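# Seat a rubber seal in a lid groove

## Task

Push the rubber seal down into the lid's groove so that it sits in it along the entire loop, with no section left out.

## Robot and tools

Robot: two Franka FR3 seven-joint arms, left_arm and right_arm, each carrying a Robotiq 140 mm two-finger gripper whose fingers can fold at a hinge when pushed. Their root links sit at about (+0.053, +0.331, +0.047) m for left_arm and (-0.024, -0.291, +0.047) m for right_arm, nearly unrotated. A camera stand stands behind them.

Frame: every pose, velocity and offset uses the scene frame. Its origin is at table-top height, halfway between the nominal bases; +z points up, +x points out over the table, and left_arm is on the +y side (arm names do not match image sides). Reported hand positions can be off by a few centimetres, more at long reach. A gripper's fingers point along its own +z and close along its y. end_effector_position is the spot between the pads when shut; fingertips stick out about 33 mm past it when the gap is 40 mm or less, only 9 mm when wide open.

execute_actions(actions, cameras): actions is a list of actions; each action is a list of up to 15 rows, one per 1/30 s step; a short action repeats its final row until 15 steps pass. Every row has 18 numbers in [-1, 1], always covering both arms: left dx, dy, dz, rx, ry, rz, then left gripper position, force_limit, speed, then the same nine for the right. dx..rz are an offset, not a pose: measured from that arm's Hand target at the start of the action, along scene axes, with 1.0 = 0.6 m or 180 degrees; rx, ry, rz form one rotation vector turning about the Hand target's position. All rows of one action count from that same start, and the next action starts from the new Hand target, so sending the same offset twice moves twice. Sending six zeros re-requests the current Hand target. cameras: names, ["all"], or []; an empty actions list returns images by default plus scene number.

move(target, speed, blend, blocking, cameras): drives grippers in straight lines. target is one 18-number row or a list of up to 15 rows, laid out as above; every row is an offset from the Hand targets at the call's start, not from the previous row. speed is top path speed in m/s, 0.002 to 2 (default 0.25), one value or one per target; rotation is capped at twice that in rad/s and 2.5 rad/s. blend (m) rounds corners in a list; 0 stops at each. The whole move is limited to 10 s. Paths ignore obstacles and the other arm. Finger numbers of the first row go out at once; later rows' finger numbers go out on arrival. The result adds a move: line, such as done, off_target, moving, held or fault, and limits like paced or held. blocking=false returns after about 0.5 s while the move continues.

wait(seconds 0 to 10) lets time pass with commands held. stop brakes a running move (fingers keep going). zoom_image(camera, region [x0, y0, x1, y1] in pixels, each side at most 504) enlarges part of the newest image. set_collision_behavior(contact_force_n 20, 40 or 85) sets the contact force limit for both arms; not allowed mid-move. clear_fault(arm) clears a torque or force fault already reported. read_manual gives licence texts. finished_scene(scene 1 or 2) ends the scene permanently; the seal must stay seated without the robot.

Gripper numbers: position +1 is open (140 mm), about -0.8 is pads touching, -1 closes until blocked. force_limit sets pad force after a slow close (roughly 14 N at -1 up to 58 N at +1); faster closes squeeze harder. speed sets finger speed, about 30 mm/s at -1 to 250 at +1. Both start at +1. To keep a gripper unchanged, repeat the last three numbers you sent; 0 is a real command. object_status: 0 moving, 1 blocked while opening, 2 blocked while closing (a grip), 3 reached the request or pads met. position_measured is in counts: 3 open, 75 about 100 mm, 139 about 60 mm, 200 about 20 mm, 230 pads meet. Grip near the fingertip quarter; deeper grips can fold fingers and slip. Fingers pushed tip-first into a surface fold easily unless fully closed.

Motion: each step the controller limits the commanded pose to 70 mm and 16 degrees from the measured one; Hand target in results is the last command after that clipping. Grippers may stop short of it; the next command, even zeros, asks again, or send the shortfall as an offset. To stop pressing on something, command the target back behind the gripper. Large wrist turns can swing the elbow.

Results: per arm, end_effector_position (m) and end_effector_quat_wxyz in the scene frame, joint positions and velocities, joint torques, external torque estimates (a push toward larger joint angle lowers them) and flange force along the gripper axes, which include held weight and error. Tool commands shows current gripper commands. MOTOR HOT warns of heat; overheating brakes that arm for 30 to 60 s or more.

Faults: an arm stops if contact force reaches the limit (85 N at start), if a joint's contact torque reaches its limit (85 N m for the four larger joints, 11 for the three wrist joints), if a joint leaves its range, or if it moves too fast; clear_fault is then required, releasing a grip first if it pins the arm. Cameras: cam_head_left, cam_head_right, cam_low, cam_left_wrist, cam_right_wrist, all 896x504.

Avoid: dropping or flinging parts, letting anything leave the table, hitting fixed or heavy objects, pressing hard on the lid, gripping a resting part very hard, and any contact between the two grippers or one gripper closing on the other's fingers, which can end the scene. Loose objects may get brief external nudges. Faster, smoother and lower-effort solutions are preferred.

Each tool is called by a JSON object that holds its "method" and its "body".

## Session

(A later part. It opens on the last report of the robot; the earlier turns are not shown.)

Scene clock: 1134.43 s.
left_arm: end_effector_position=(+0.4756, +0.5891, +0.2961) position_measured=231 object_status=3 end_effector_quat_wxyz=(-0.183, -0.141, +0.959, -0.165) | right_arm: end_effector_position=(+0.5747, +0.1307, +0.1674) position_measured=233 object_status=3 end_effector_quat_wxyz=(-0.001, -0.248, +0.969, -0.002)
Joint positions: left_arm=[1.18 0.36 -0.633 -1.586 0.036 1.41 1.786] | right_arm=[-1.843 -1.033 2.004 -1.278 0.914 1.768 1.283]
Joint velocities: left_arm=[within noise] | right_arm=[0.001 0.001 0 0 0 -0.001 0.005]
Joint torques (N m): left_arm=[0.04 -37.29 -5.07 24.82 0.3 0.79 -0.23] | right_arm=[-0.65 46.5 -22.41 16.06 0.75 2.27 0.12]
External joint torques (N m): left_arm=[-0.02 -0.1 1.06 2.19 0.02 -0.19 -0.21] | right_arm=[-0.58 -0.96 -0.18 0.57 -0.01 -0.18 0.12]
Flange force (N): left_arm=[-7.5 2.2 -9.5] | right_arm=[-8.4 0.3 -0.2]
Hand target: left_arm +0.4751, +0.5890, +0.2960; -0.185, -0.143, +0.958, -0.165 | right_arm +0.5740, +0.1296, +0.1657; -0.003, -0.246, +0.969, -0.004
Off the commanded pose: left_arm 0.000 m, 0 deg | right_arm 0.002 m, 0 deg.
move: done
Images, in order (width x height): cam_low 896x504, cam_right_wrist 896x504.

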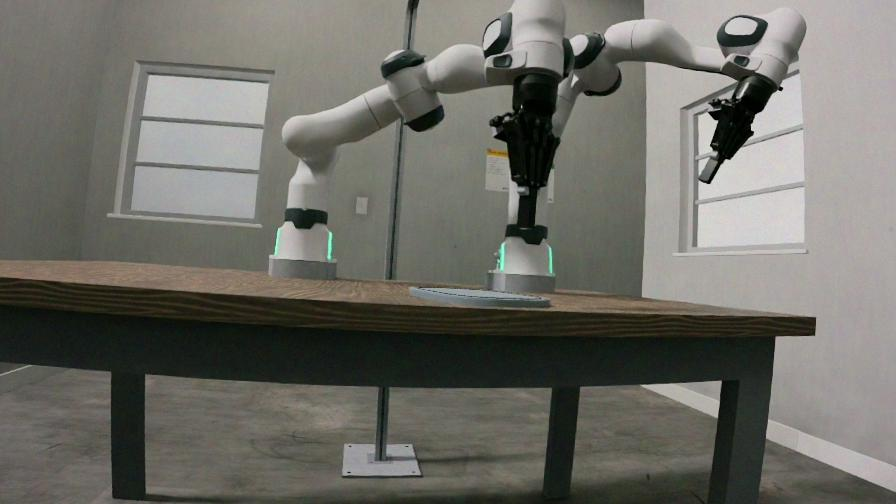

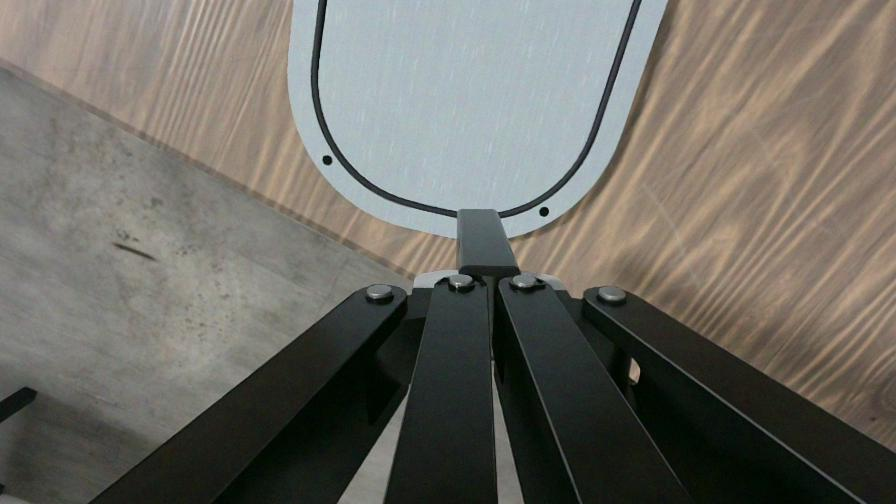

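{"method": "move", "body": {"target": [[0,0,0,0,0,0,-1,-0.5,-1,0.058,-0.087,-0.155,0,0,0,-1,1,0],[0,0,0,0,0,0,-1,-0.5,-1,0.058,-0.087,-0.194,0,0,0,-1,1,0],[0,0,0,0,0,0,-1,-0.5,-1,0.058,-0.087,-0.165,0,0,0,-1,1,0],[0,0,0,0,0,0,-1,-0.5,-1,0.055,-0.064,-0.165,0,0,0,-1,1,0],[0,0,0,0,0,0,-1,-0.5,-1,0.055,-0.064,-0.194,0,0,0,-1,1,0],[0,0,0,0,0,0,-1,-0.5,-1,0.055,-0.064,-0.165,0,0,0,-1,1,0],[0,0,0,0,0,0,-1,-0.5,-1,0.049,-0.041,-0.165,0,0,0,-1,1,0],[0,0,0,0,0,0,-1,-0.5,-1,0.049,-0.041,-0.194,0,0,0,-1,1,0],[0,0,0,0,0,0,-1,-0.5,-1,0.049,-0.041,-0.165,0,0,0,-1,1,0],[0,0,0,0,0,0,-1,-0.5,-1,0.043,-0.018,-0.165,0,0,0,-1,1,0],[0,0,0,0,0,0,-1,-0.5,-1,0.043,-0.018,-0.194,0,0,0,-1,1,0],[0,0,0,0,0,0,-1,-0.5,-1,0.043,-0.018,-0.165,0,0,0,-1,1,0]], "speed": 0.1}}

{"method": "move", "body": {"target": [0,0,0,0,0,0,-1,-0.5,-1,-0.043,0.018,0.165,0,0,0,-1,1,0], "cameras": ["cam_right_wrist"]}}

{"method": "zoom_image", "body": {"camera": "cam_right_wrist", "region": [320, 130, 480, 230]}}

Scene clock: 1155.93 s.
left_arm: end_effector_position=(+0.4756, +0.5891, +0.2961) position_measured=231 object_status=3 end_effector_quat_wxyz=(-0.183, -0.141, +0.959, -0.165) | right_arm: end_effector_position=(+0.6009, +0.1191, +0.0659) position_measured=233 object_status=3 end_effector_quat_wxyz=(-0.001, -0.247, +0.969, -0.003)
Joint positions: left_arm=[1.18 0.36 -0.633 -1.586 0.036 1.41 1.786] | right_arm=[-1.946 -1.18 2.103 -1.224 0.989 1.886 1.252]
Joint velocities: left_arm=[within noise] | right_arm=[0 0 0 0 0 -0.004 0]
Joint torques (N m): left_arm=[0.08 -37.35 -5.1 24.8 0.32 0.8 -0.24] | right_arm=[0.33 50.16 -22.89 14.42 0.32 2.1 0.16]
External joint torques (N m): left_arm=[0.28 0.02 1.26 2.12 0.07 -0.18 -0.22] | right_arm=[0.4 -0.82 -0.67 -0.06 -0.42 -0.36 0.16]
Flange force (N): left_arm=[-7.2 2.6 -9.2] | right_arm=[-0.6 0.7 -0.4]
Hand target: left_arm +0.4751, +0.5890, +0.2960; -0.185, -0.143, +0.958, -0.165 | right_arm +0.5998, +0.1188, +0.0667; -0.003, -0.246, +0.969, -0.004
Off the commanded pose: left_arm 0.000 m, 0 deg | right_arm 0.001 m, 0 deg.
move: done

Scene clock: 1157.13 s.
left_arm: end_effector_position=(+0.4756, +0.5891, +0.2961) position_measured=231 object_status=3 end_effector_quat_wxyz=(-0.183, -0.141, +0.959, -0.165) | right_arm: end_effector_position=(+0.5755, +0.1309, +0.1671) position_measured=233 object_status=3 end_effector_quat_wxyz=(+0.000, -0.248, +0.969, -0.001)
Joint positions: left_arm=[1.18 0.36 -0.633 -1.586 0.036 1.41 1.786] | right_arm=[-1.847 -1.031 2.009 -1.276 0.913 1.77 1.285]
Joint velocities: left_arm=[within noise] | right_arm=[0.001 0 -0.001 -0.001 -0.002 -0.005 0.005]
Joint torques (N m): left_arm=[0.04 -37.32 -5.1 24.84 0.31 0.78 -0.23] | right_arm=[0.25 47.09 -22.8 15.38 0.26 2.26 0.28]
External joint torques (N m): left_arm=[-0.21 -0.09 0.88 2.15 0.01 -0.2 -0.21] | right_arm=[0.22 -0.58 -0.63 -0.3 -0.51 -0.21 0.28]
Flange force (N): left_arm=[-7.7 1.9 -9.5] | right_arm=[1.8 0.5 -0.4]
Hand target: left_arm +0.4751, +0.5890, +0.2960; -0.185, -0.143, +0.958, -0.165 | right_arm +0.5740, +0.1296, +0.1657; -0.003, -0.246, +0.969, -0.004
Off the commanded pose: left_arm 0.000 m, 0 deg | right_arm 0.002 m, 0 deg.
move: done
Images, in order (width x height): cam_right_wrist 896x504.

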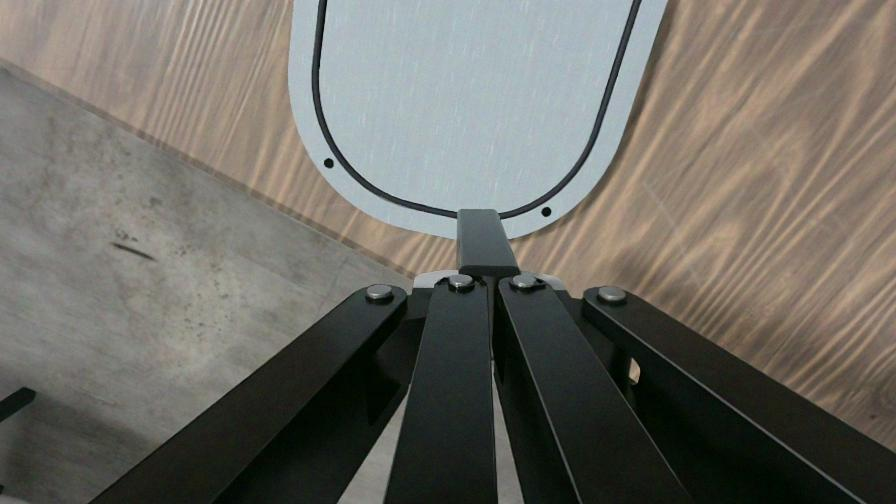

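Scaled by 3.150 from the camera's 896x504 image, which has a finer 1280x720 frame.

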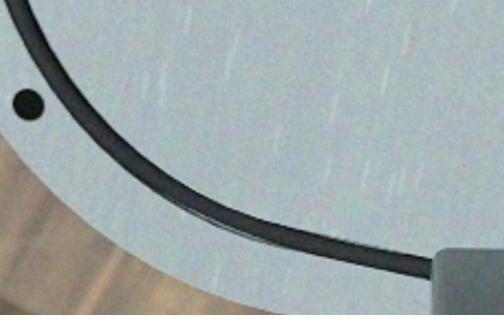

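{"method": "move", "body": {"target": [[0,0,0,0,0,0,-1,-0.5,-1,0.038,0.012,-0.155,0,0,0,-1,1,0],[0,0,0,0,0,0,-1,-0.5,-1,0.038,0.012,-0.194,0,0,0,-1,1,0],[0,0,0,0,0,0,-1,-0.5,-1,0.038,0.012,-0.165,0,0,0,-1,1,0],[0,0,0,0,0,0,-1,-0.5,-1,0.017,0.053,-0.165,0,0,0,-1,1,0],[0,0,0,0,0,0,-1,-0.5,-1,0.017,0.053,-0.194,0,0,0,-1,1,0],[0,0,0,0,0,0,-1,-0.5,-1,0.017,0.053,-0.165,0,0,0,-1,1,0],[0,0,0,0,0,0,-1,-0.5,-1,-0.025,0.091,-0.165,0,0,0,-1,1,0],[0,0,0,0,0,0,-1,-0.5,-1,-0.025,0.091,-0.194,0,0,0,-1,1,0],[0,0,0,0,0,0,-1,-0.5,-1,-0.025,0.091,-0.165,0,0,0,-1,1,0],[0,0,0,0,0,0,-1,-0.5,-1,-0.077,0.106,-0.165,0,0,0,-1,1,0],[0,0,0,0,0,0,-1,-0.5,-1,-0.077,0.106,-0.194,0,0,0,-1,1,0],[0,0,0,0,0,0,-1,-0.5,-1,-0.077,0.106,-0.165,0,0,0,-1,1,0]], "speed": 0.12}}

{"method": "move", "body": {"target": [0,0,0,0,0,0,-1,-0.5,-1,-0.213,-0.241,0.165,0,0,0,-1,1,0], "cameras": ["cam_right_wrist","cam_left_wrist"]}}

{"method": "zoom_image", "body": {"camera": "cam_right_wrist", "region": [320, 70, 660, 270]}}

{"method": "zoom_image", "body": {"camera": "cam_left_wrist", "region": [60, 10, 240, 250]}}

Scene clock: 1191.73 s.
left_arm: end_effector_position=(+0.4756, +0.5891, +0.2961) position_measured=231 object_status=3 end_effector_quat_wxyz=(-0.183, -0.141, +0.959, -0.165) | right_arm: end_effector_position=(+0.5291, +0.1937, +0.0660) position_measured=233 object_status=3 end_effector_quat_wxyz=(-0.001, -0.245, +0.969, -0.003)
Joint positions: left_arm=[1.18 0.36 -0.633 -1.586 0.036 1.41 1.786] | right_arm=[-1.759 -1.164 2.078 -1.302 1.009 1.899 1.364]
Joint velocities: left_arm=[within noise] | right_arm=[0.001 0 0.001 0 0 -0.004 0.002]
Joint torques (N m): left_arm=[0.09 -37.32 -5.09 24.84 0.32 0.78 -0.27] | right_arm=[-0.02 48.67 -23.83 14.01 0.23 2.32 0.08]
External joint torques (N m): left_arm=[-0.01 -0.25 0.98 2.25 0.04 -0.2 -0.26] | right_arm=[0.14 -0.73 -0.52 -0.13 -0.51 -0.14 0.09]
Flange force (N): left_arm=[-7.2 2.0 -9.6] | right_arm=[-0.3 0.4 -0.2]
Hand target: left_arm +0.4751, +0.5890, +0.2960; -0.185, -0.143, +0.958, -0.165 | right_arm +0.5278, +0.1932, +0.0667; -0.003, -0.246, +0.969, -0.004
Off the commanded pose: left_arm 0.000 m, 0 deg | right_arm 0.001 m, 0 deg.
move: done

Scene clock: 1193.73 s.
left_arm: end_effector_position=(+0.4756, +0.5891, +0.2961) position_measured=231 object_status=3 end_effector_quat_wxyz=(-0.183, -0.141, +0.959, -0.165) | right_arm: end_effector_position=(+0.3994, +0.0487, +0.1651) position_measured=233 object_status=3 end_effector_quat_wxyz=(-0.004, -0.243, +0.970, -0.003)
Joint positions: left_arm=[1.18 0.36 -0.633 -1.586 0.036 1.41 1.786] | right_arm=[-1.122 -0.779 1.651 -2.131 0.877 2.003 1.169]
Joint velocities: left_arm=[within noise] | right_arm=[-0.001 0.001 -0.001 0 0.002 0.001 -0.006]
Joint torques (N m): left_arm=[0.03 -37.28 -5.09 24.83 0.32 0.8 -0.24] | right_arm=[0.26 22.01 -23.45 16.14 0.41 2.76 -0.09]
External joint torques (N m): left_arm=[0.12 0.01 1.17 2.18 0.05 -0.19 -0.23] | right_arm=[0.33 0.56 -1.22 -0.46 -0.29 0.31 -0.09]
Flange force (N): left_arm=[-7.7 2.5 -9.6] | right_arm=[6.6 -1.0 -3.1]
Hand target: left_arm +0.4751, +0.5890, +0.2960; -0.185, -0.143, +0.958, -0.165 | right_arm +0.4000, +0.0486, +0.1657; -0.003, -0.246, +0.969, -0.004
Off the commanded pose: left_arm 0.000 m, 0 deg | right_arm 0.001 m, 0 deg.
move: done
Images, in order (width x height): cam_left_wrist 896x504, cam_right_wrist 896x504.

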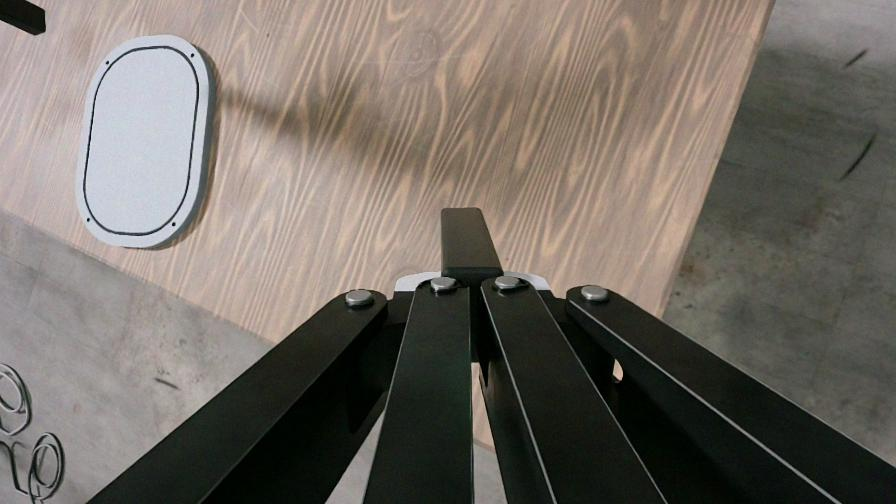

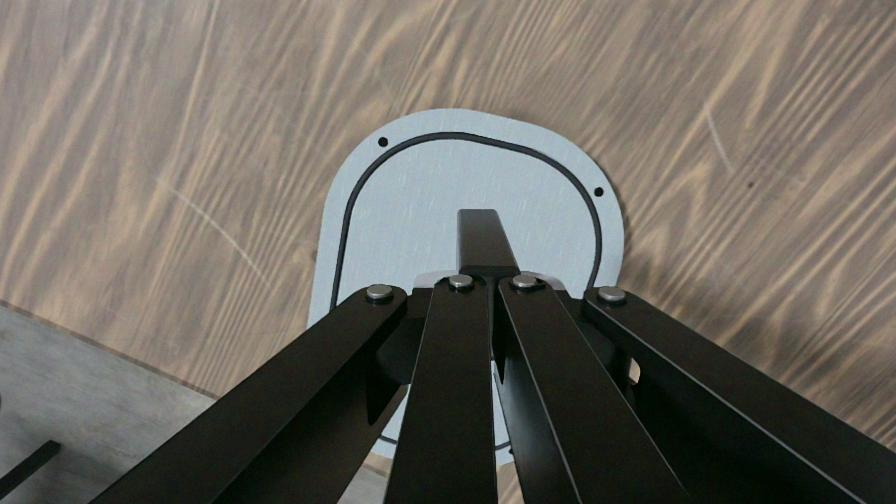

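Scaled by 1.482 from the camera's 896x504 image, which has a finer 1280x720 frame.

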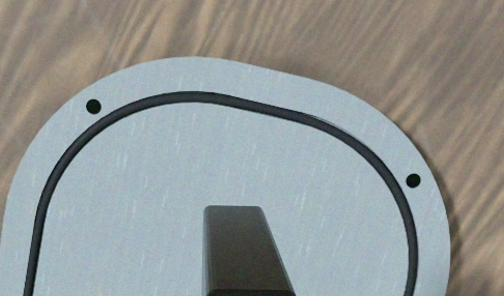

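Scaled by 2.100 from the camera's 896x504 image, which has a finer 1280x720 frame.

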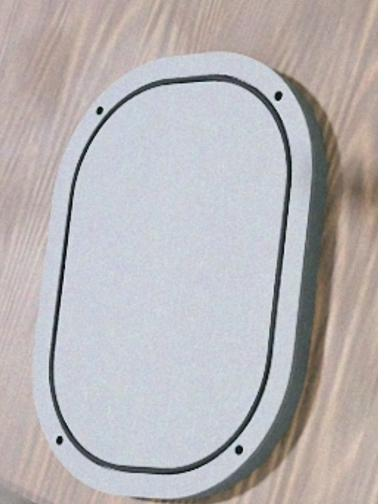

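{"method": "move", "body": {"target": [[0,0,0,0,0,0,-1,-0.5,-1,0.012,-0.094,-0.163,0,0,0,-1,1,0],[0,0,0,0,0,0,-1,-0.5,-1,0.012,-0.094,-0.2,0,0,0,-1,1,0],[0,0,0,0,0,0,-1,-0.5,-1,0.012,-0.094,-0.173,0,0,0,-1,1,0],[0,0,0,0,0,0,-1,-0.5,-1,-0.024,-0.065,-0.173,0,0,0,-1,1,0],[0,0,0,0,0,0,-1,-0.5,-1,-0.024,-0.065,-0.2,0,0,0,-1,1,0],[0,0,0,0,0,0,-1,-0.5,-1,-0.024,-0.065,-0.173,0,0,0,-1,1,0],[0,0,0,0,0,0,-1,-0.5,-1,-0.053,-0.023,-0.173,0,0,0,-1,1,0],[0,0,0,0,0,0,-1,-0.5,-1,-0.053,-0.023,-0.2,0,0,0,-1,1,0],[0,0,0,0,0,0,-1,-0.5,-1,-0.053,-0.023,-0.163,0,0,0,-1,1,0]], "speed": 0.12}}

{"method": "move", "body": {"target": [[0,0,0,0,0,0,-1,-0.5,-1,-0.012,0.042,-0.01,0,0,0,-1,1,0],[0,0,0,0,0,0,-1,-0.5,-1,-0.012,0.042,-0.037,0,0,0,-1,1,0],[0,0,0,0,0,0,-1,-0.5,-1,-0.012,0.042,-0.01,0,0,0,-1,1,0],[0,0,0,0,0,0,-1,-0.5,-1,-0.016,0.083,-0.01,0,0,0,-1,1,0],[0,0,0,0,0,0,-1,-0.5,-1,-0.016,0.083,-0.037,0,0,0,-1,1,0],[0,0,0,0,0,0,-1,-0.5,-1,-0.016,0.083,-0.01,0,0,0,-1,1,0],[0,0,0,0,0,0,-1,-0.5,-1,-0.01,0.127,-0.01,0,0,0,-1,1,0],[0,0,0,0,0,0,-1,-0.5,-1,-0.01,0.127,-0.037,0,0,0,-1,1,0],[0,0,0,0,0,0,-1,-0.5,-1,-0.01,0.127,-0.01,0,0,0,-1,1,0],[0,0,0,0,0,0,-1,-0.5,-1,0.021,0.173,-0.01,0,0,0,-1,1,0],[0,0,0,0,0,0,-1,-0.5,-1,0.021,0.173,-0.037,0,0,0,-1,1,0],[0,0,0,0,0,0,-1,-0.5,-1,0.021,0.173,0,0,0,0,-1,1,0]], "speed": 0.12}}

{"method": "move", "body": {"target": [0,0,0,0,0,0,-1,-0.5,-1,0.03,-0.16,0.15,0,0,0,-1,1,0], "cameras": ["cam_right_wrist","cam_left_wrist"]}}

{"method": "zoom_image", "body": {"camera": "cam_right_wrist", "region": [320, 70, 660, 270]}}

{"method": "zoom_image", "body": {"camera": "cam_left_wrist", "region": [70, 20, 210, 120]}}

Scene clock: 1219.40 s.
left_arm: end_effector_position=(+0.4756, +0.5891, +0.2961) position_measured=231 object_status=3 end_effector_quat_wxyz=(-0.183, -0.141, +0.959, -0.165) | right_arm: end_effector_position=(+0.3698, +0.0354, +0.0681) position_measured=233 object_status=3 end_effector_quat_wxyz=(-0.001, -0.247, +0.969, -0.003)
Joint positions: left_arm=[1.18 0.36 -0.633 -1.586 0.036 1.41 1.786] | right_arm=[-1.156 -0.803 1.848 -2.275 1.037 2.214 1.082]
Joint velocities: left_arm=[within noise] | right_arm=[0 0 -0.002 -0.001 0 -0.004 0.006]
Joint torques (N m): left_arm=[0.05 -37.27 -5.05 24.8 0.31 0.81 -0.25] | right_arm=[0.3 23.68 -22.46 13.47 0.11 2.31 0.09]
External joint torques (N m): left_arm=[0.02 -0.04 1.1 2.16 0.02 -0.17 -0.24] | right_arm=[0.31 0.4 -1.26 -0.36 -0.51 -0.17 0.09]
Flange force (N): left_arm=[-7.5 2.3 -9.4] | right_arm=[4.4 -0.1 -6.1]
Hand target: left_arm +0.4751, +0.5890, +0.2960; -0.185, -0.143, +0.958, -0.165 | right_arm +0.3682, +0.0348, +0.0679; -0.003, -0.246, +0.969, -0.004
Off the commanded pose: left_arm 0.000 m, 0 deg | right_arm 0.002 m, 0 deg.
move: done

Scene clock: 1226.70 s.
left_arm: end_effector_position=(+0.4756, +0.5891, +0.2961) position_measured=231 object_status=3 end_effector_quat_wxyz=(-0.183, -0.141, +0.959, -0.165) | right_arm: end_effector_position=(+0.3822, +0.1393, +0.0678) position_measured=233 object_status=3 end_effector_quat_wxyz=(-0.001, -0.247, +0.969, -0.003)
Joint positions: left_arm=[1.18 0.36 -0.633 -1.586 0.036 1.41 1.786] | right_arm=[-1.255 -0.921 1.95 -1.983 1.031 2.108 1.262]
Joint velocities: left_arm=[within noise] | right_arm=[-0.001 -0.001 -0.002 -0.001 -0.001 -0.004 0.003]
Joint torques (N m): left_arm=[0.09 -37.27 -5.1 24.85 0.34 0.82 -0.22] | right_arm=[0.22 32.41 -25.42 13.6 0.17 2.35 0.01]
External joint torques (N m): left_arm=[-0.02 -0.08 1 2.19 0.05 -0.16 -0.2] | right_arm=[0.35 0.12 -1.3 -0.38 -0.5 -0.11 0.01]
Flange force (N): left_arm=[-7.5 2.2 -9.5] | right_arm=[3.8 -0.6 -4.0]
Hand target: left_arm +0.4751, +0.5890, +0.2960; -0.185, -0.143, +0.958, -0.165 | right_arm +0.3808, +0.1386, +0.0679; -0.003, -0.246, +0.969, -0.004
Off the commanded pose: left_arm 0.000 m, 0 deg | right_arm 0.002 m, 0 deg.
move: done

Scene clock: 1228.23 s.
left_arm: end_effector_position=(+0.4756, +0.5891, +0.2961) position_measured=231 object_status=3 end_effector_quat_wxyz=(-0.183, -0.141, +0.959, -0.165) | right_arm: end_effector_position=(+0.4004, +0.0429, +0.1578) position_measured=233 object_status=3 end_effector_quat_wxyz=(-0.001, -0.242, +0.970, -0.004)
Joint positions: left_arm=[1.18 0.36 -0.633 -1.586 0.036 1.41 1.786] | right_arm=[-1.125 -0.755 1.668 -2.156 0.865 2.046 1.167]
Joint velocities: left_arm=[within noise] | right_arm=[0 0 0.001 -0.002 -0.003 0 -0.004]
Joint torques (N m): left_arm=[0.06 -37.3 -5.1 24.85 0.33 0.8 -0.26] | right_arm=[0.17 22.1 -22.66 16.4 0.18 2.35 -0.05]
External joint torques (N m): left_arm=[0.04 -0.14 1.06 2.23 0.05 -0.19 -0.25] | right_arm=[0.17 1.15 -1.18 -0.43 -0.51 -0.11 -0.05]
Flange force (N): left_arm=[-7.4 2.2 -9.6] | right_arm=[6.0 -1.2 -4.5]
Hand target: left_arm +0.4751, +0.5890, +0.2960; -0.185, -0.143, +0.958, -0.165 | right_arm +0.3988, +0.0426, +0.1579; -0.003, -0.246, +0.969, -0.004
Off the commanded pose: left_arm 0.000 m, 0 deg | right_arm 0.002 m, 0 deg.
move: done
Images, in order (width x height): cam_left_wrist 896x504, cam_right_wrist 896x504.

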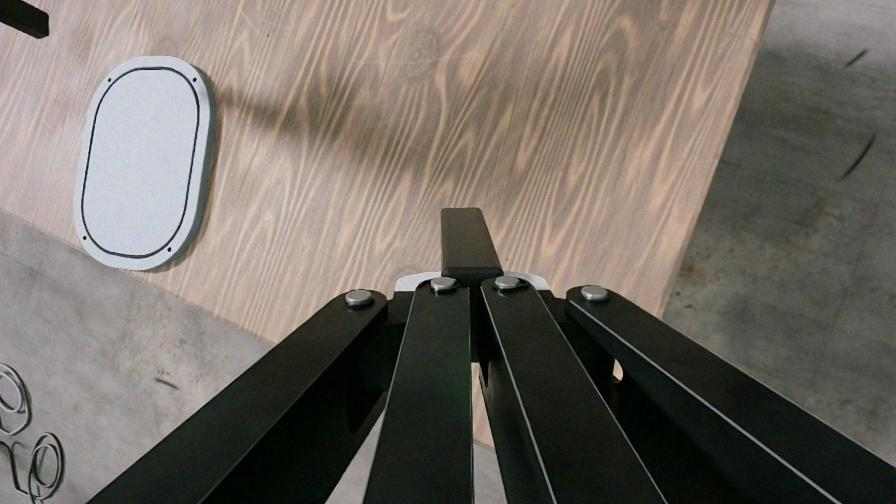

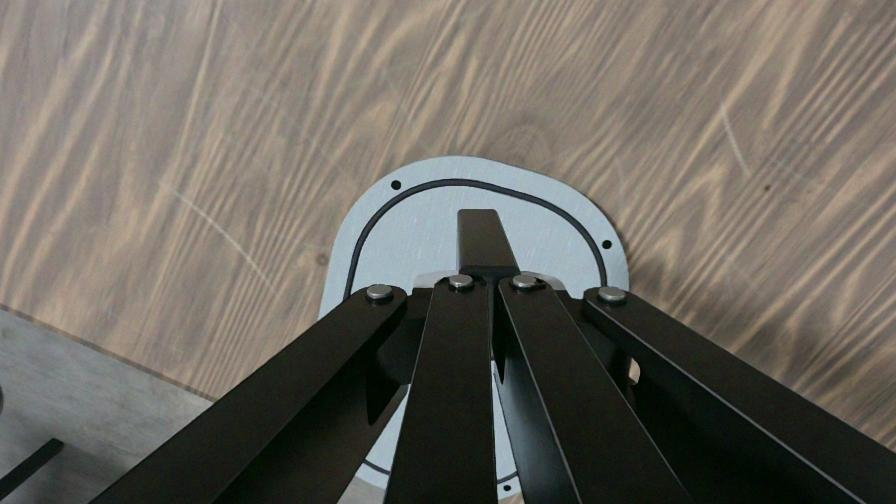

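Scaled by 1.482 from the camera's 896x504 image, which has a finer 1280x720 frame.

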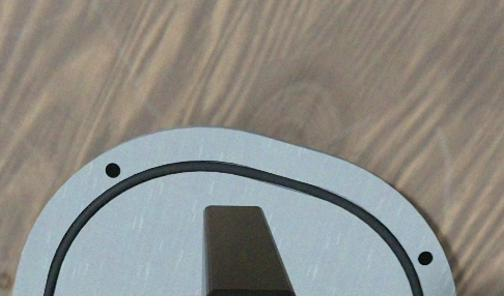

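Scaled by 3.600 from the camera's 896x504 image, which has a finer 1280x720 frame.

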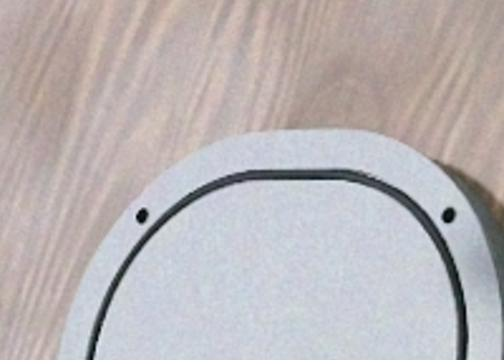

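{"method": "zoom_image", "body": {"camera": "cam_left_wrist", "region": [70, 180, 210, 280]}}

{"method": "zoom_image", "body": {"camera": "cam_left_wrist", "region": [70, 100, 210, 200]}}

Scaled by 3.600 from the camera's 896x504 image, which has a finer 1280x720 frame.

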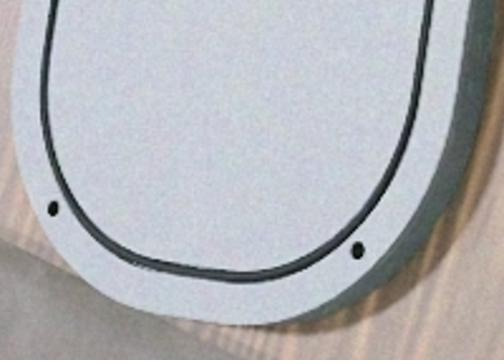

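Scaled by 3.600 from the camera's 896x504 image, which has a finer 1280x720 frame.

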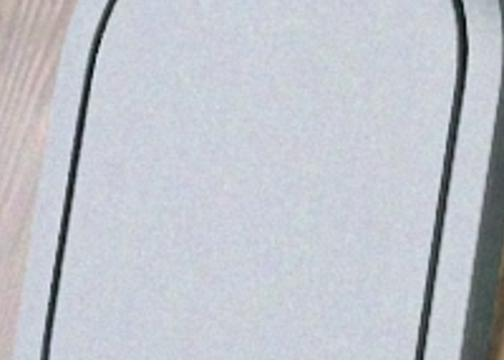

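{"method": "move", "body": {"target": [0,0,0,0,0,0,-1,-0.5,-1,0.25,-0.03,0,0,0,0,-1,1,0], "cameras": ["cam_right_wrist"]}}

{"method": "zoom_image", "body": {"camera": "cam_right_wrist", "region": [260, 0, 660, 240]}}

Scene clock: 1245.00 s.
left_arm: end_effector_position=(+0.4756, +0.5891, +0.2961) position_measured=231 object_status=3 end_effector_quat_wxyz=(-0.183, -0.141, +0.959, -0.165) | right_arm: end_effector_position=(+0.5497, +0.0256, +0.1585) position_measured=233 object_status=3 end_effector_quat_wxyz=(-0.001, -0.243, +0.970, -0.002)
Joint positions: left_arm=[1.18 0.36 -0.633 -1.586 0.036 1.41 1.786] | right_arm=[-1.701 -0.86 1.941 -1.703 0.852 1.936 1.1]
Joint velocities: left_arm=[within noise] | right_arm=[-0.001 0 0.001 0.001 -0.001 -0.004 -0.003]
Joint torques (N m): left_arm=[0.1 -37.22 -5.07 24.83 0.32 0.81 -0.27] | right_arm=[0.12 36.77 -22.86 17.49 0.28 2.27 -0.06]
External joint torques (N m): left_arm=[0.03 -0.08 1.04 2.22 0.04 -0.18 -0.25] | right_arm=[-0.08 0.05 -0.18 0.37 -0.45 -0.2 -0.06]
Flange force (N): left_arm=[-7.6 2.2 -9.6] | right_arm=[-1.7 -0.2 -1.3]
Hand target: left_arm +0.4751, +0.5890, +0.2960; -0.185, -0.143, +0.958, -0.165 | right_arm +0.5488, +0.0246, +0.1579; -0.003, -0.246, +0.969, -0.004
Off the commanded pose: left_arm 0.000 m, 0 deg | right_arm 0.001 m, 0 deg.
move: done
Images, in order (width x height): cam_right_wrist 896x504.

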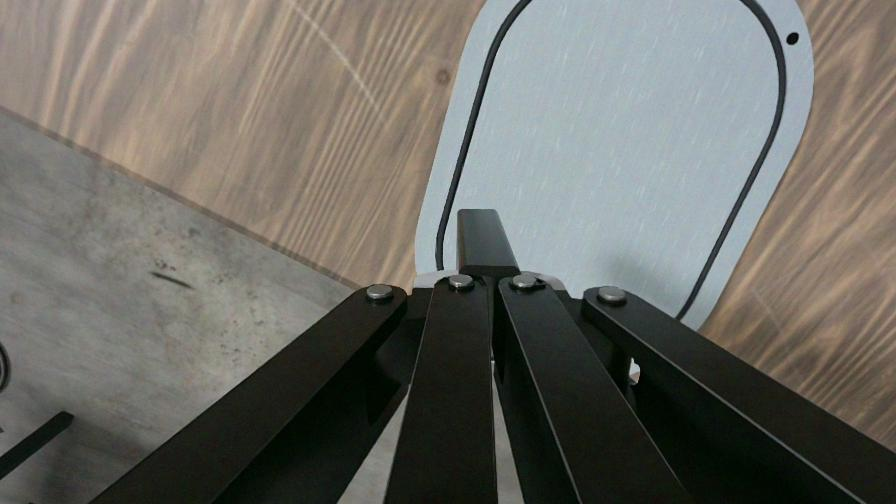

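Scaled by 1.260 from the camera's 896x504 image, which has a finer 1280x720 frame.

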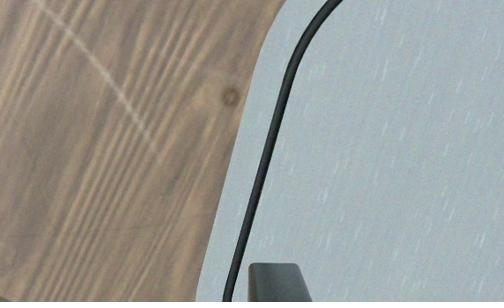

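{"method": "move", "body": {"target": [[0,0,0,0,0,0,-1,-0.5,-1,0.071,0.004,-0.145,0,0,0,-1,1,0],[0,0,0,0,0,0,-1,-0.5,-1,0.071,0.004,-0.184,0,0,0,-1,1,0],[0,0,0,0,0,0,-1,-0.5,-1,0.071,0.004,-0.155,0,0,0,-1,1,0],[0,0,0,0,0,0,-1,-0.5,-1,-0.003,-0.015,-0.155,0,0,0,-1,1,0],[0,0,0,0,0,0,-1,-0.5,-1,-0.003,-0.015,-0.184,0,0,0,-1,1,0],[0,0,0,0,0,0,-1,-0.5,-1,-0.003,-0.015,-0.155,0,0,0,-1,1,0],[0,0,0,0,0,0,-1,-0.5,-1,-0.058,-0.025,-0.155,0,0,0,-1,1,0],[0,0,0,0,0,0,-1,-0.5,-1,-0.058,-0.025,-0.185,0,0,0,-1,1,0],[0,0,0,0,0,0,-1,-0.5,-1,-0.058,-0.025,-0.15,0,0,0,-1,1,0]], "speed": 0.12}}

{"method": "move", "body": {"target": [[0,0,0,0,0,0,-1,-0.5,-1,-0.052,-0.005,-0.003,0,0,0,-1,1,0],[0,0,0,0,0,0,-1,-0.5,-1,-0.052,-0.005,-0.035,0,0,0,-1,1,0],[0,0,0,0,0,0,-1,-0.5,-1,-0.052,-0.005,-0.005,0,0,0,-1,1,0],[0,0,0,0,0,0,-1,-0.5,-1,-0.092,-0.009,-0.005,0,0,0,-1,1,0],[0,0,0,0,0,0,-1,-0.5,-1,-0.092,-0.009,-0.036,0,0,0,-1,1,0],[0,0,0,0,0,0,-1,-0.5,-1,-0.092,-0.009,-0.005,0,0,0,-1,1,0],[0,0,0,0,0,0,-1,-0.5,-1,0.058,0.085,0.15,0,0,0,-1,1,0]], "speed": 0.12, "cameras": ["cam_right_wrist","cam_left_wrist"]}}

{"method": "zoom_image", "body": {"camera": "cam_left_wrist", "region": [70, 50, 210, 280]}}

Scene clock: 1272.67 s.
left_arm: end_effector_position=(+0.4756, +0.5891, +0.2961) position_measured=231 object_status=3 end_effector_quat_wxyz=(-0.183, -0.141, +0.959, -0.165) | right_arm: end_effector_position=(+0.5155, +0.0099, +0.0676) position_measured=233 object_status=3 end_effector_quat_wxyz=(-0.001, -0.247, +0.969, -0.003)
Joint positions: left_arm=[1.18 0.36 -0.633 -1.586 0.036 1.41 1.786] | right_arm=[-1.662 -0.896 2.035 -1.889 0.957 2.127 1.015]
Joint velocities: left_arm=[within noise] | right_arm=[0 0 -0.001 -0.001 0 -0.005 0.002]
Joint torques (N m): left_arm=[0.07 -37.3 -5.12 24.91 0.32 0.8 -0.23] | right_arm=[0.22 35.54 -23.66 14.86 0.13 2.27 0.18]
External joint torques (N m): left_arm=[-0.13 -0.2 0.88 2.31 0.02 -0.18 -0.21] | right_arm=[0.12 -0.02 -0.8 -0.51 -0.52 -0.22 0.18]
Flange force (N): left_arm=[-7.7 2.0 -9.9] | right_arm=[2.7 0.4 -2.7]
Hand target: left_arm +0.4751, +0.5890, +0.2960; -0.185, -0.143, +0.958, -0.165 | right_arm +0.5140, +0.0096, +0.0679; -0.003, -0.246, +0.969, -0.004
Off the commanded pose: left_arm 0.000 m, 0 deg | right_arm 0.002 m, 0 deg.
move: done

Scene clock: 1278.80 s.
left_arm: end_effector_position=(+0.4756, +0.5891, +0.2961) position_measured=231 object_status=3 end_effector_quat_wxyz=(-0.183, -0.141, +0.959, -0.165) | right_arm: end_effector_position=(+0.5493, +0.0621, +0.1590) position_measured=233 object_status=3 end_effector_quat_wxyz=(-0.001, -0.248, +0.969, -0.002)
Joint positions: left_arm=[1.18 0.36 -0.633 -1.586 0.036 1.41 1.786] | right_arm=[-1.711 -0.896 1.965 -1.616 0.864 1.904 1.152]
Joint velocities: left_arm=[within noise] | right_arm=[0 0 -0.001 0 -0.002 -0.001 0.008]
Joint torques (N m): left_arm=[0.07 -37.31 -5.08 24.84 0.34 0.79 -0.28] | right_arm=[-0.67 38.67 -23.49 17.29 0.5 2.29 0.24]
External joint torques (N m): left_arm=[0.2 -0.07 1.2 2.2 0.08 -0.2 -0.27] | right_arm=[-0.8 -0.54 -0.64 0.43 -0.22 -0.17 0.24]
Flange force (N): left_arm=[-7.4 2.4 -9.5] | right_arm=[-5.2 -0.6 -0.8]
Hand target: left_arm +0.4751, +0.5890, +0.2960; -0.185, -0.143, +0.958, -0.165 | right_arm +0.5488, +0.0606, +0.1579; -0.003, -0.246, +0.969, -0.004
Off the commanded pose: left_arm 0.000 m, 0 deg | right_arm 0.002 m, 0 deg.
move: done
Images, in order (width x height): cam_left_wrist 896x504, cam_right_wrist 896x504.

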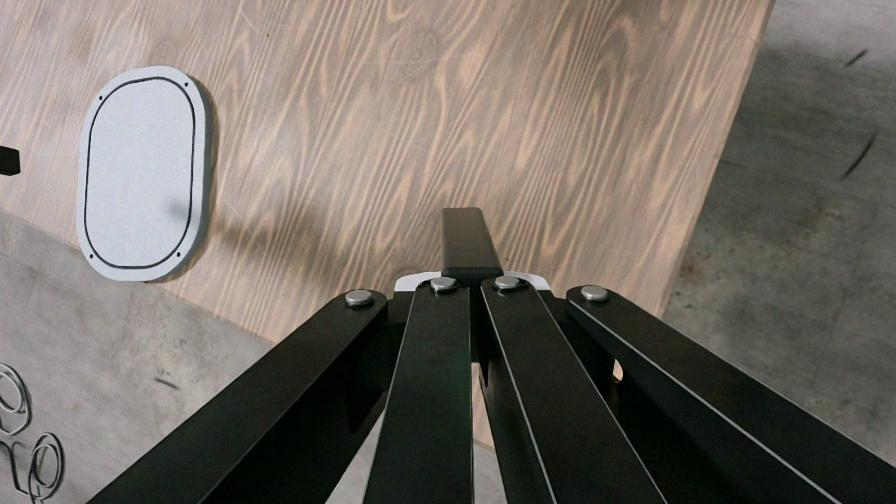

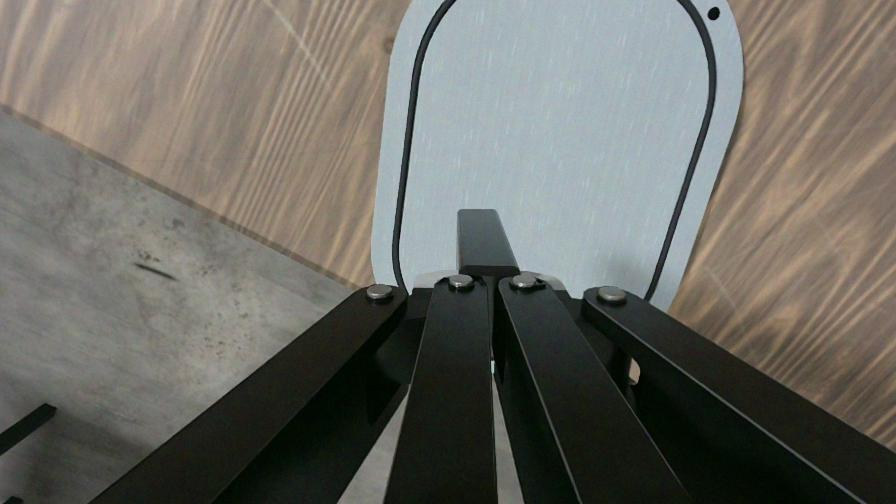

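Scaled by 2.191 from the camera's 896x504 image, which has a finer 1280x720 frame.

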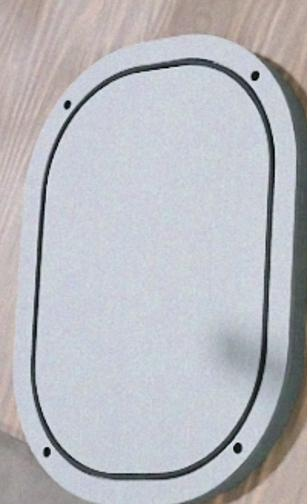

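{"method": "move", "body": {"target": [[0,0,0,0,0,0,-1,-0.5,-1,0.009,0.255,-0.145,0,0,0,-1,1,0],[0,0,0,0,0,0,-1,-0.5,-1,0.009,0.255,-0.184,0,0,0,-1,1,0],[0,0,0,0,0,0,-1,-0.5,-1,0.009,0.255,-0.155,0,0,0,-1,1,0],[0,0,0,0,0,0,-1,-0.5,-1,-0.052,0.237,-0.155,0,0,0,-1,1,0],[0,0,0,0,0,0,-1,-0.5,-1,-0.052,0.237,-0.184,0,0,0,-1,1,0],[0,0,0,0,0,0,-1,-0.5,-1,-0.052,0.237,-0.155,0,0,0,-1,1,0],[0,0,0,0,0,0,-1,-0.5,-1,-0.108,0.218,-0.155,0,0,0,-1,1,0],[0,0,0,0,0,0,-1,-0.5,-1,-0.108,0.218,-0.185,0,0,0,-1,1,0],[0,0,0,0,0,0,-1,-0.5,-1,-0.108,0.218,-0.15,0,0,0,-1,1,0]], "speed": 0.12}}

{"method": "move", "body": {"target": [[0,0,0,0,0,0,-1,-0.5,-1,-0.051,-0.018,-0.003,0,0,0,-1,1,0],[0,0,0,0,0,0,-1,-0.5,-1,-0.051,-0.018,-0.036,0,0,0,-1,1,0],[0,0,0,0,0,0,-1,-0.5,-1,-0.051,-0.018,-0.005,0,0,0,-1,1,0],[0,0,0,0,0,0,-1,-0.5,-1,-0.092,-0.038,-0.005,0,0,0,-1,1,0],[0,0,0,0,0,0,-1,-0.5,-1,-0.092,-0.038,-0.036,0,0,0,-1,1,0],[0,0,0,0,0,0,-1,-0.5,-1,-0.092,-0.038,-0.005,0,0,0,-1,1,0],[0,0,0,0,0,0,-1,-0.5,-1,-0.2,-0.3,0.28,0,0,0,-1,1,0]], "speed": 0.12, "cameras": ["cam_left_wrist"]}}

{"method": "zoom_image", "body": {"camera": "cam_left_wrist", "region": [70, 60, 220, 290]}}

{"method": "finished_scene", "body": {"scene": 1}}

Scene clock: 1304.27 s.
left_arm: end_effector_position=(+0.4756, +0.5891, +0.2961) position_measured=231 object_status=3 end_effector_quat_wxyz=(-0.183, -0.141, +0.959, -0.165) | right_arm: end_effector_position=(+0.4853, +0.1919, +0.0674) position_measured=233 object_status=3 end_effector_quat_wxyz=(-0.001, -0.246, +0.969, -0.003)
Joint positions: left_arm=[1.18 0.36 -0.633 -1.586 0.036 1.41 1.786] | right_arm=[-1.634 -1.06 2.099 -1.5 0.962 1.984 1.36]
Joint velocities: left_arm=[within noise] | right_arm=[-0.001 -0.001 -0.001 0 0 -0.004 0.001]
Joint torques (N m): left_arm=[0.09 -37.32 -5.13 24.85 0.3 0.79 -0.25] | right_arm=[0.2 44.96 -24.04 15.01 0.21 2.33 0.11]
External joint torques (N m): left_arm=[0.13 -0.1 1.08 2.21 0.03 -0.19 -0.24] | right_arm=[0.32 -0.59 -0.52 -0.19 -0.51 -0.13 0.12]
Flange force (N): left_arm=[-7.3 2.3 -9.5] | right_arm=[0.9 0.4 -0.7]
Hand target: left_arm +0.4751, +0.5890, +0.2960; -0.185, -0.143, +0.958, -0.165 | right_arm +0.4840, +0.1914, +0.0679; -0.003, -0.246, +0.969, -0.004
Off the commanded pose: left_arm 0.000 m, 0 deg | right_arm 0.001 m, 0 deg.
move: done

Scene clock: 1310.93 s.
left_arm: end_effector_position=(+0.4756, +0.5891, +0.2961) position_measured=231 object_status=3 end_effector_quat_wxyz=(-0.183, -0.141, +0.959, -0.165) | right_arm: end_effector_position=(+0.3655, +0.0124, +0.2363) position_measured=233 object_status=3 end_effector_quat_wxyz=(+0.000, -0.243, +0.970, -0.003)
Joint positions: left_arm=[1.18 0.36 -0.633 -1.586 0.036 1.41 1.786] | right_arm=[-0.816 -0.668 1.327 -2.248 0.699 1.955 1.226]
Joint velocities: left_arm=[within noise] | right_arm=[0.002 -0.001 -0.001 0 -0.005 -0.002 -0.007]
Joint torques (N m): left_arm=[0.08 -37.33 -5.09 24.85 0.32 0.81 -0.27] | right_arm=[0.5 10.84 -20.77 18.81 0.21 2.36 -0.08]
External joint torques (N m): left_arm=[0.24 -0.04 1.23 2.2 0.06 -0.18 -0.25] | right_arm=[0.61 0.93 -2.2 -0.6 -0.5 -0.11 -0.08]
Flange force (N): left_arm=[-7.4 2.5 -9.5] | right_arm=[10.9 -2.3 -5.3]
Hand target: left_arm +0.4751, +0.5890, +0.2960; -0.185, -0.143, +0.958, -0.165 | right_arm +0.3640, +0.0114, +0.2359; -0.003, -0.246, +0.969, -0.004
Off the commanded pose: left_arm 0.000 m, 0 deg | right_arm 0.002 m, 0 deg.
move: done
Images, in order (width x height): cam_left_wrist 896x504.

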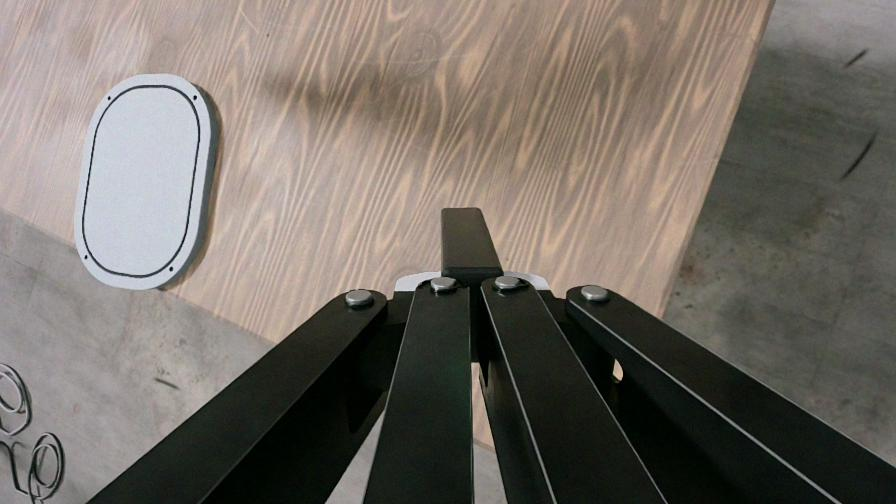

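Scaled by 2.191 from the camera's 896x504 image, which has a finer 1280x720 frame.

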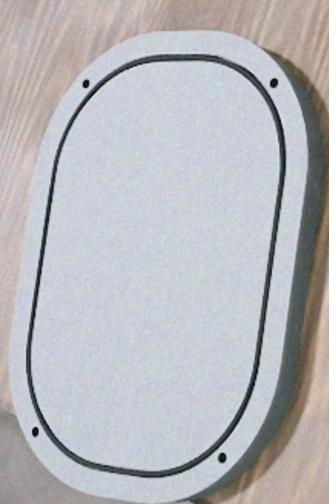

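The scene is finished: the task was done.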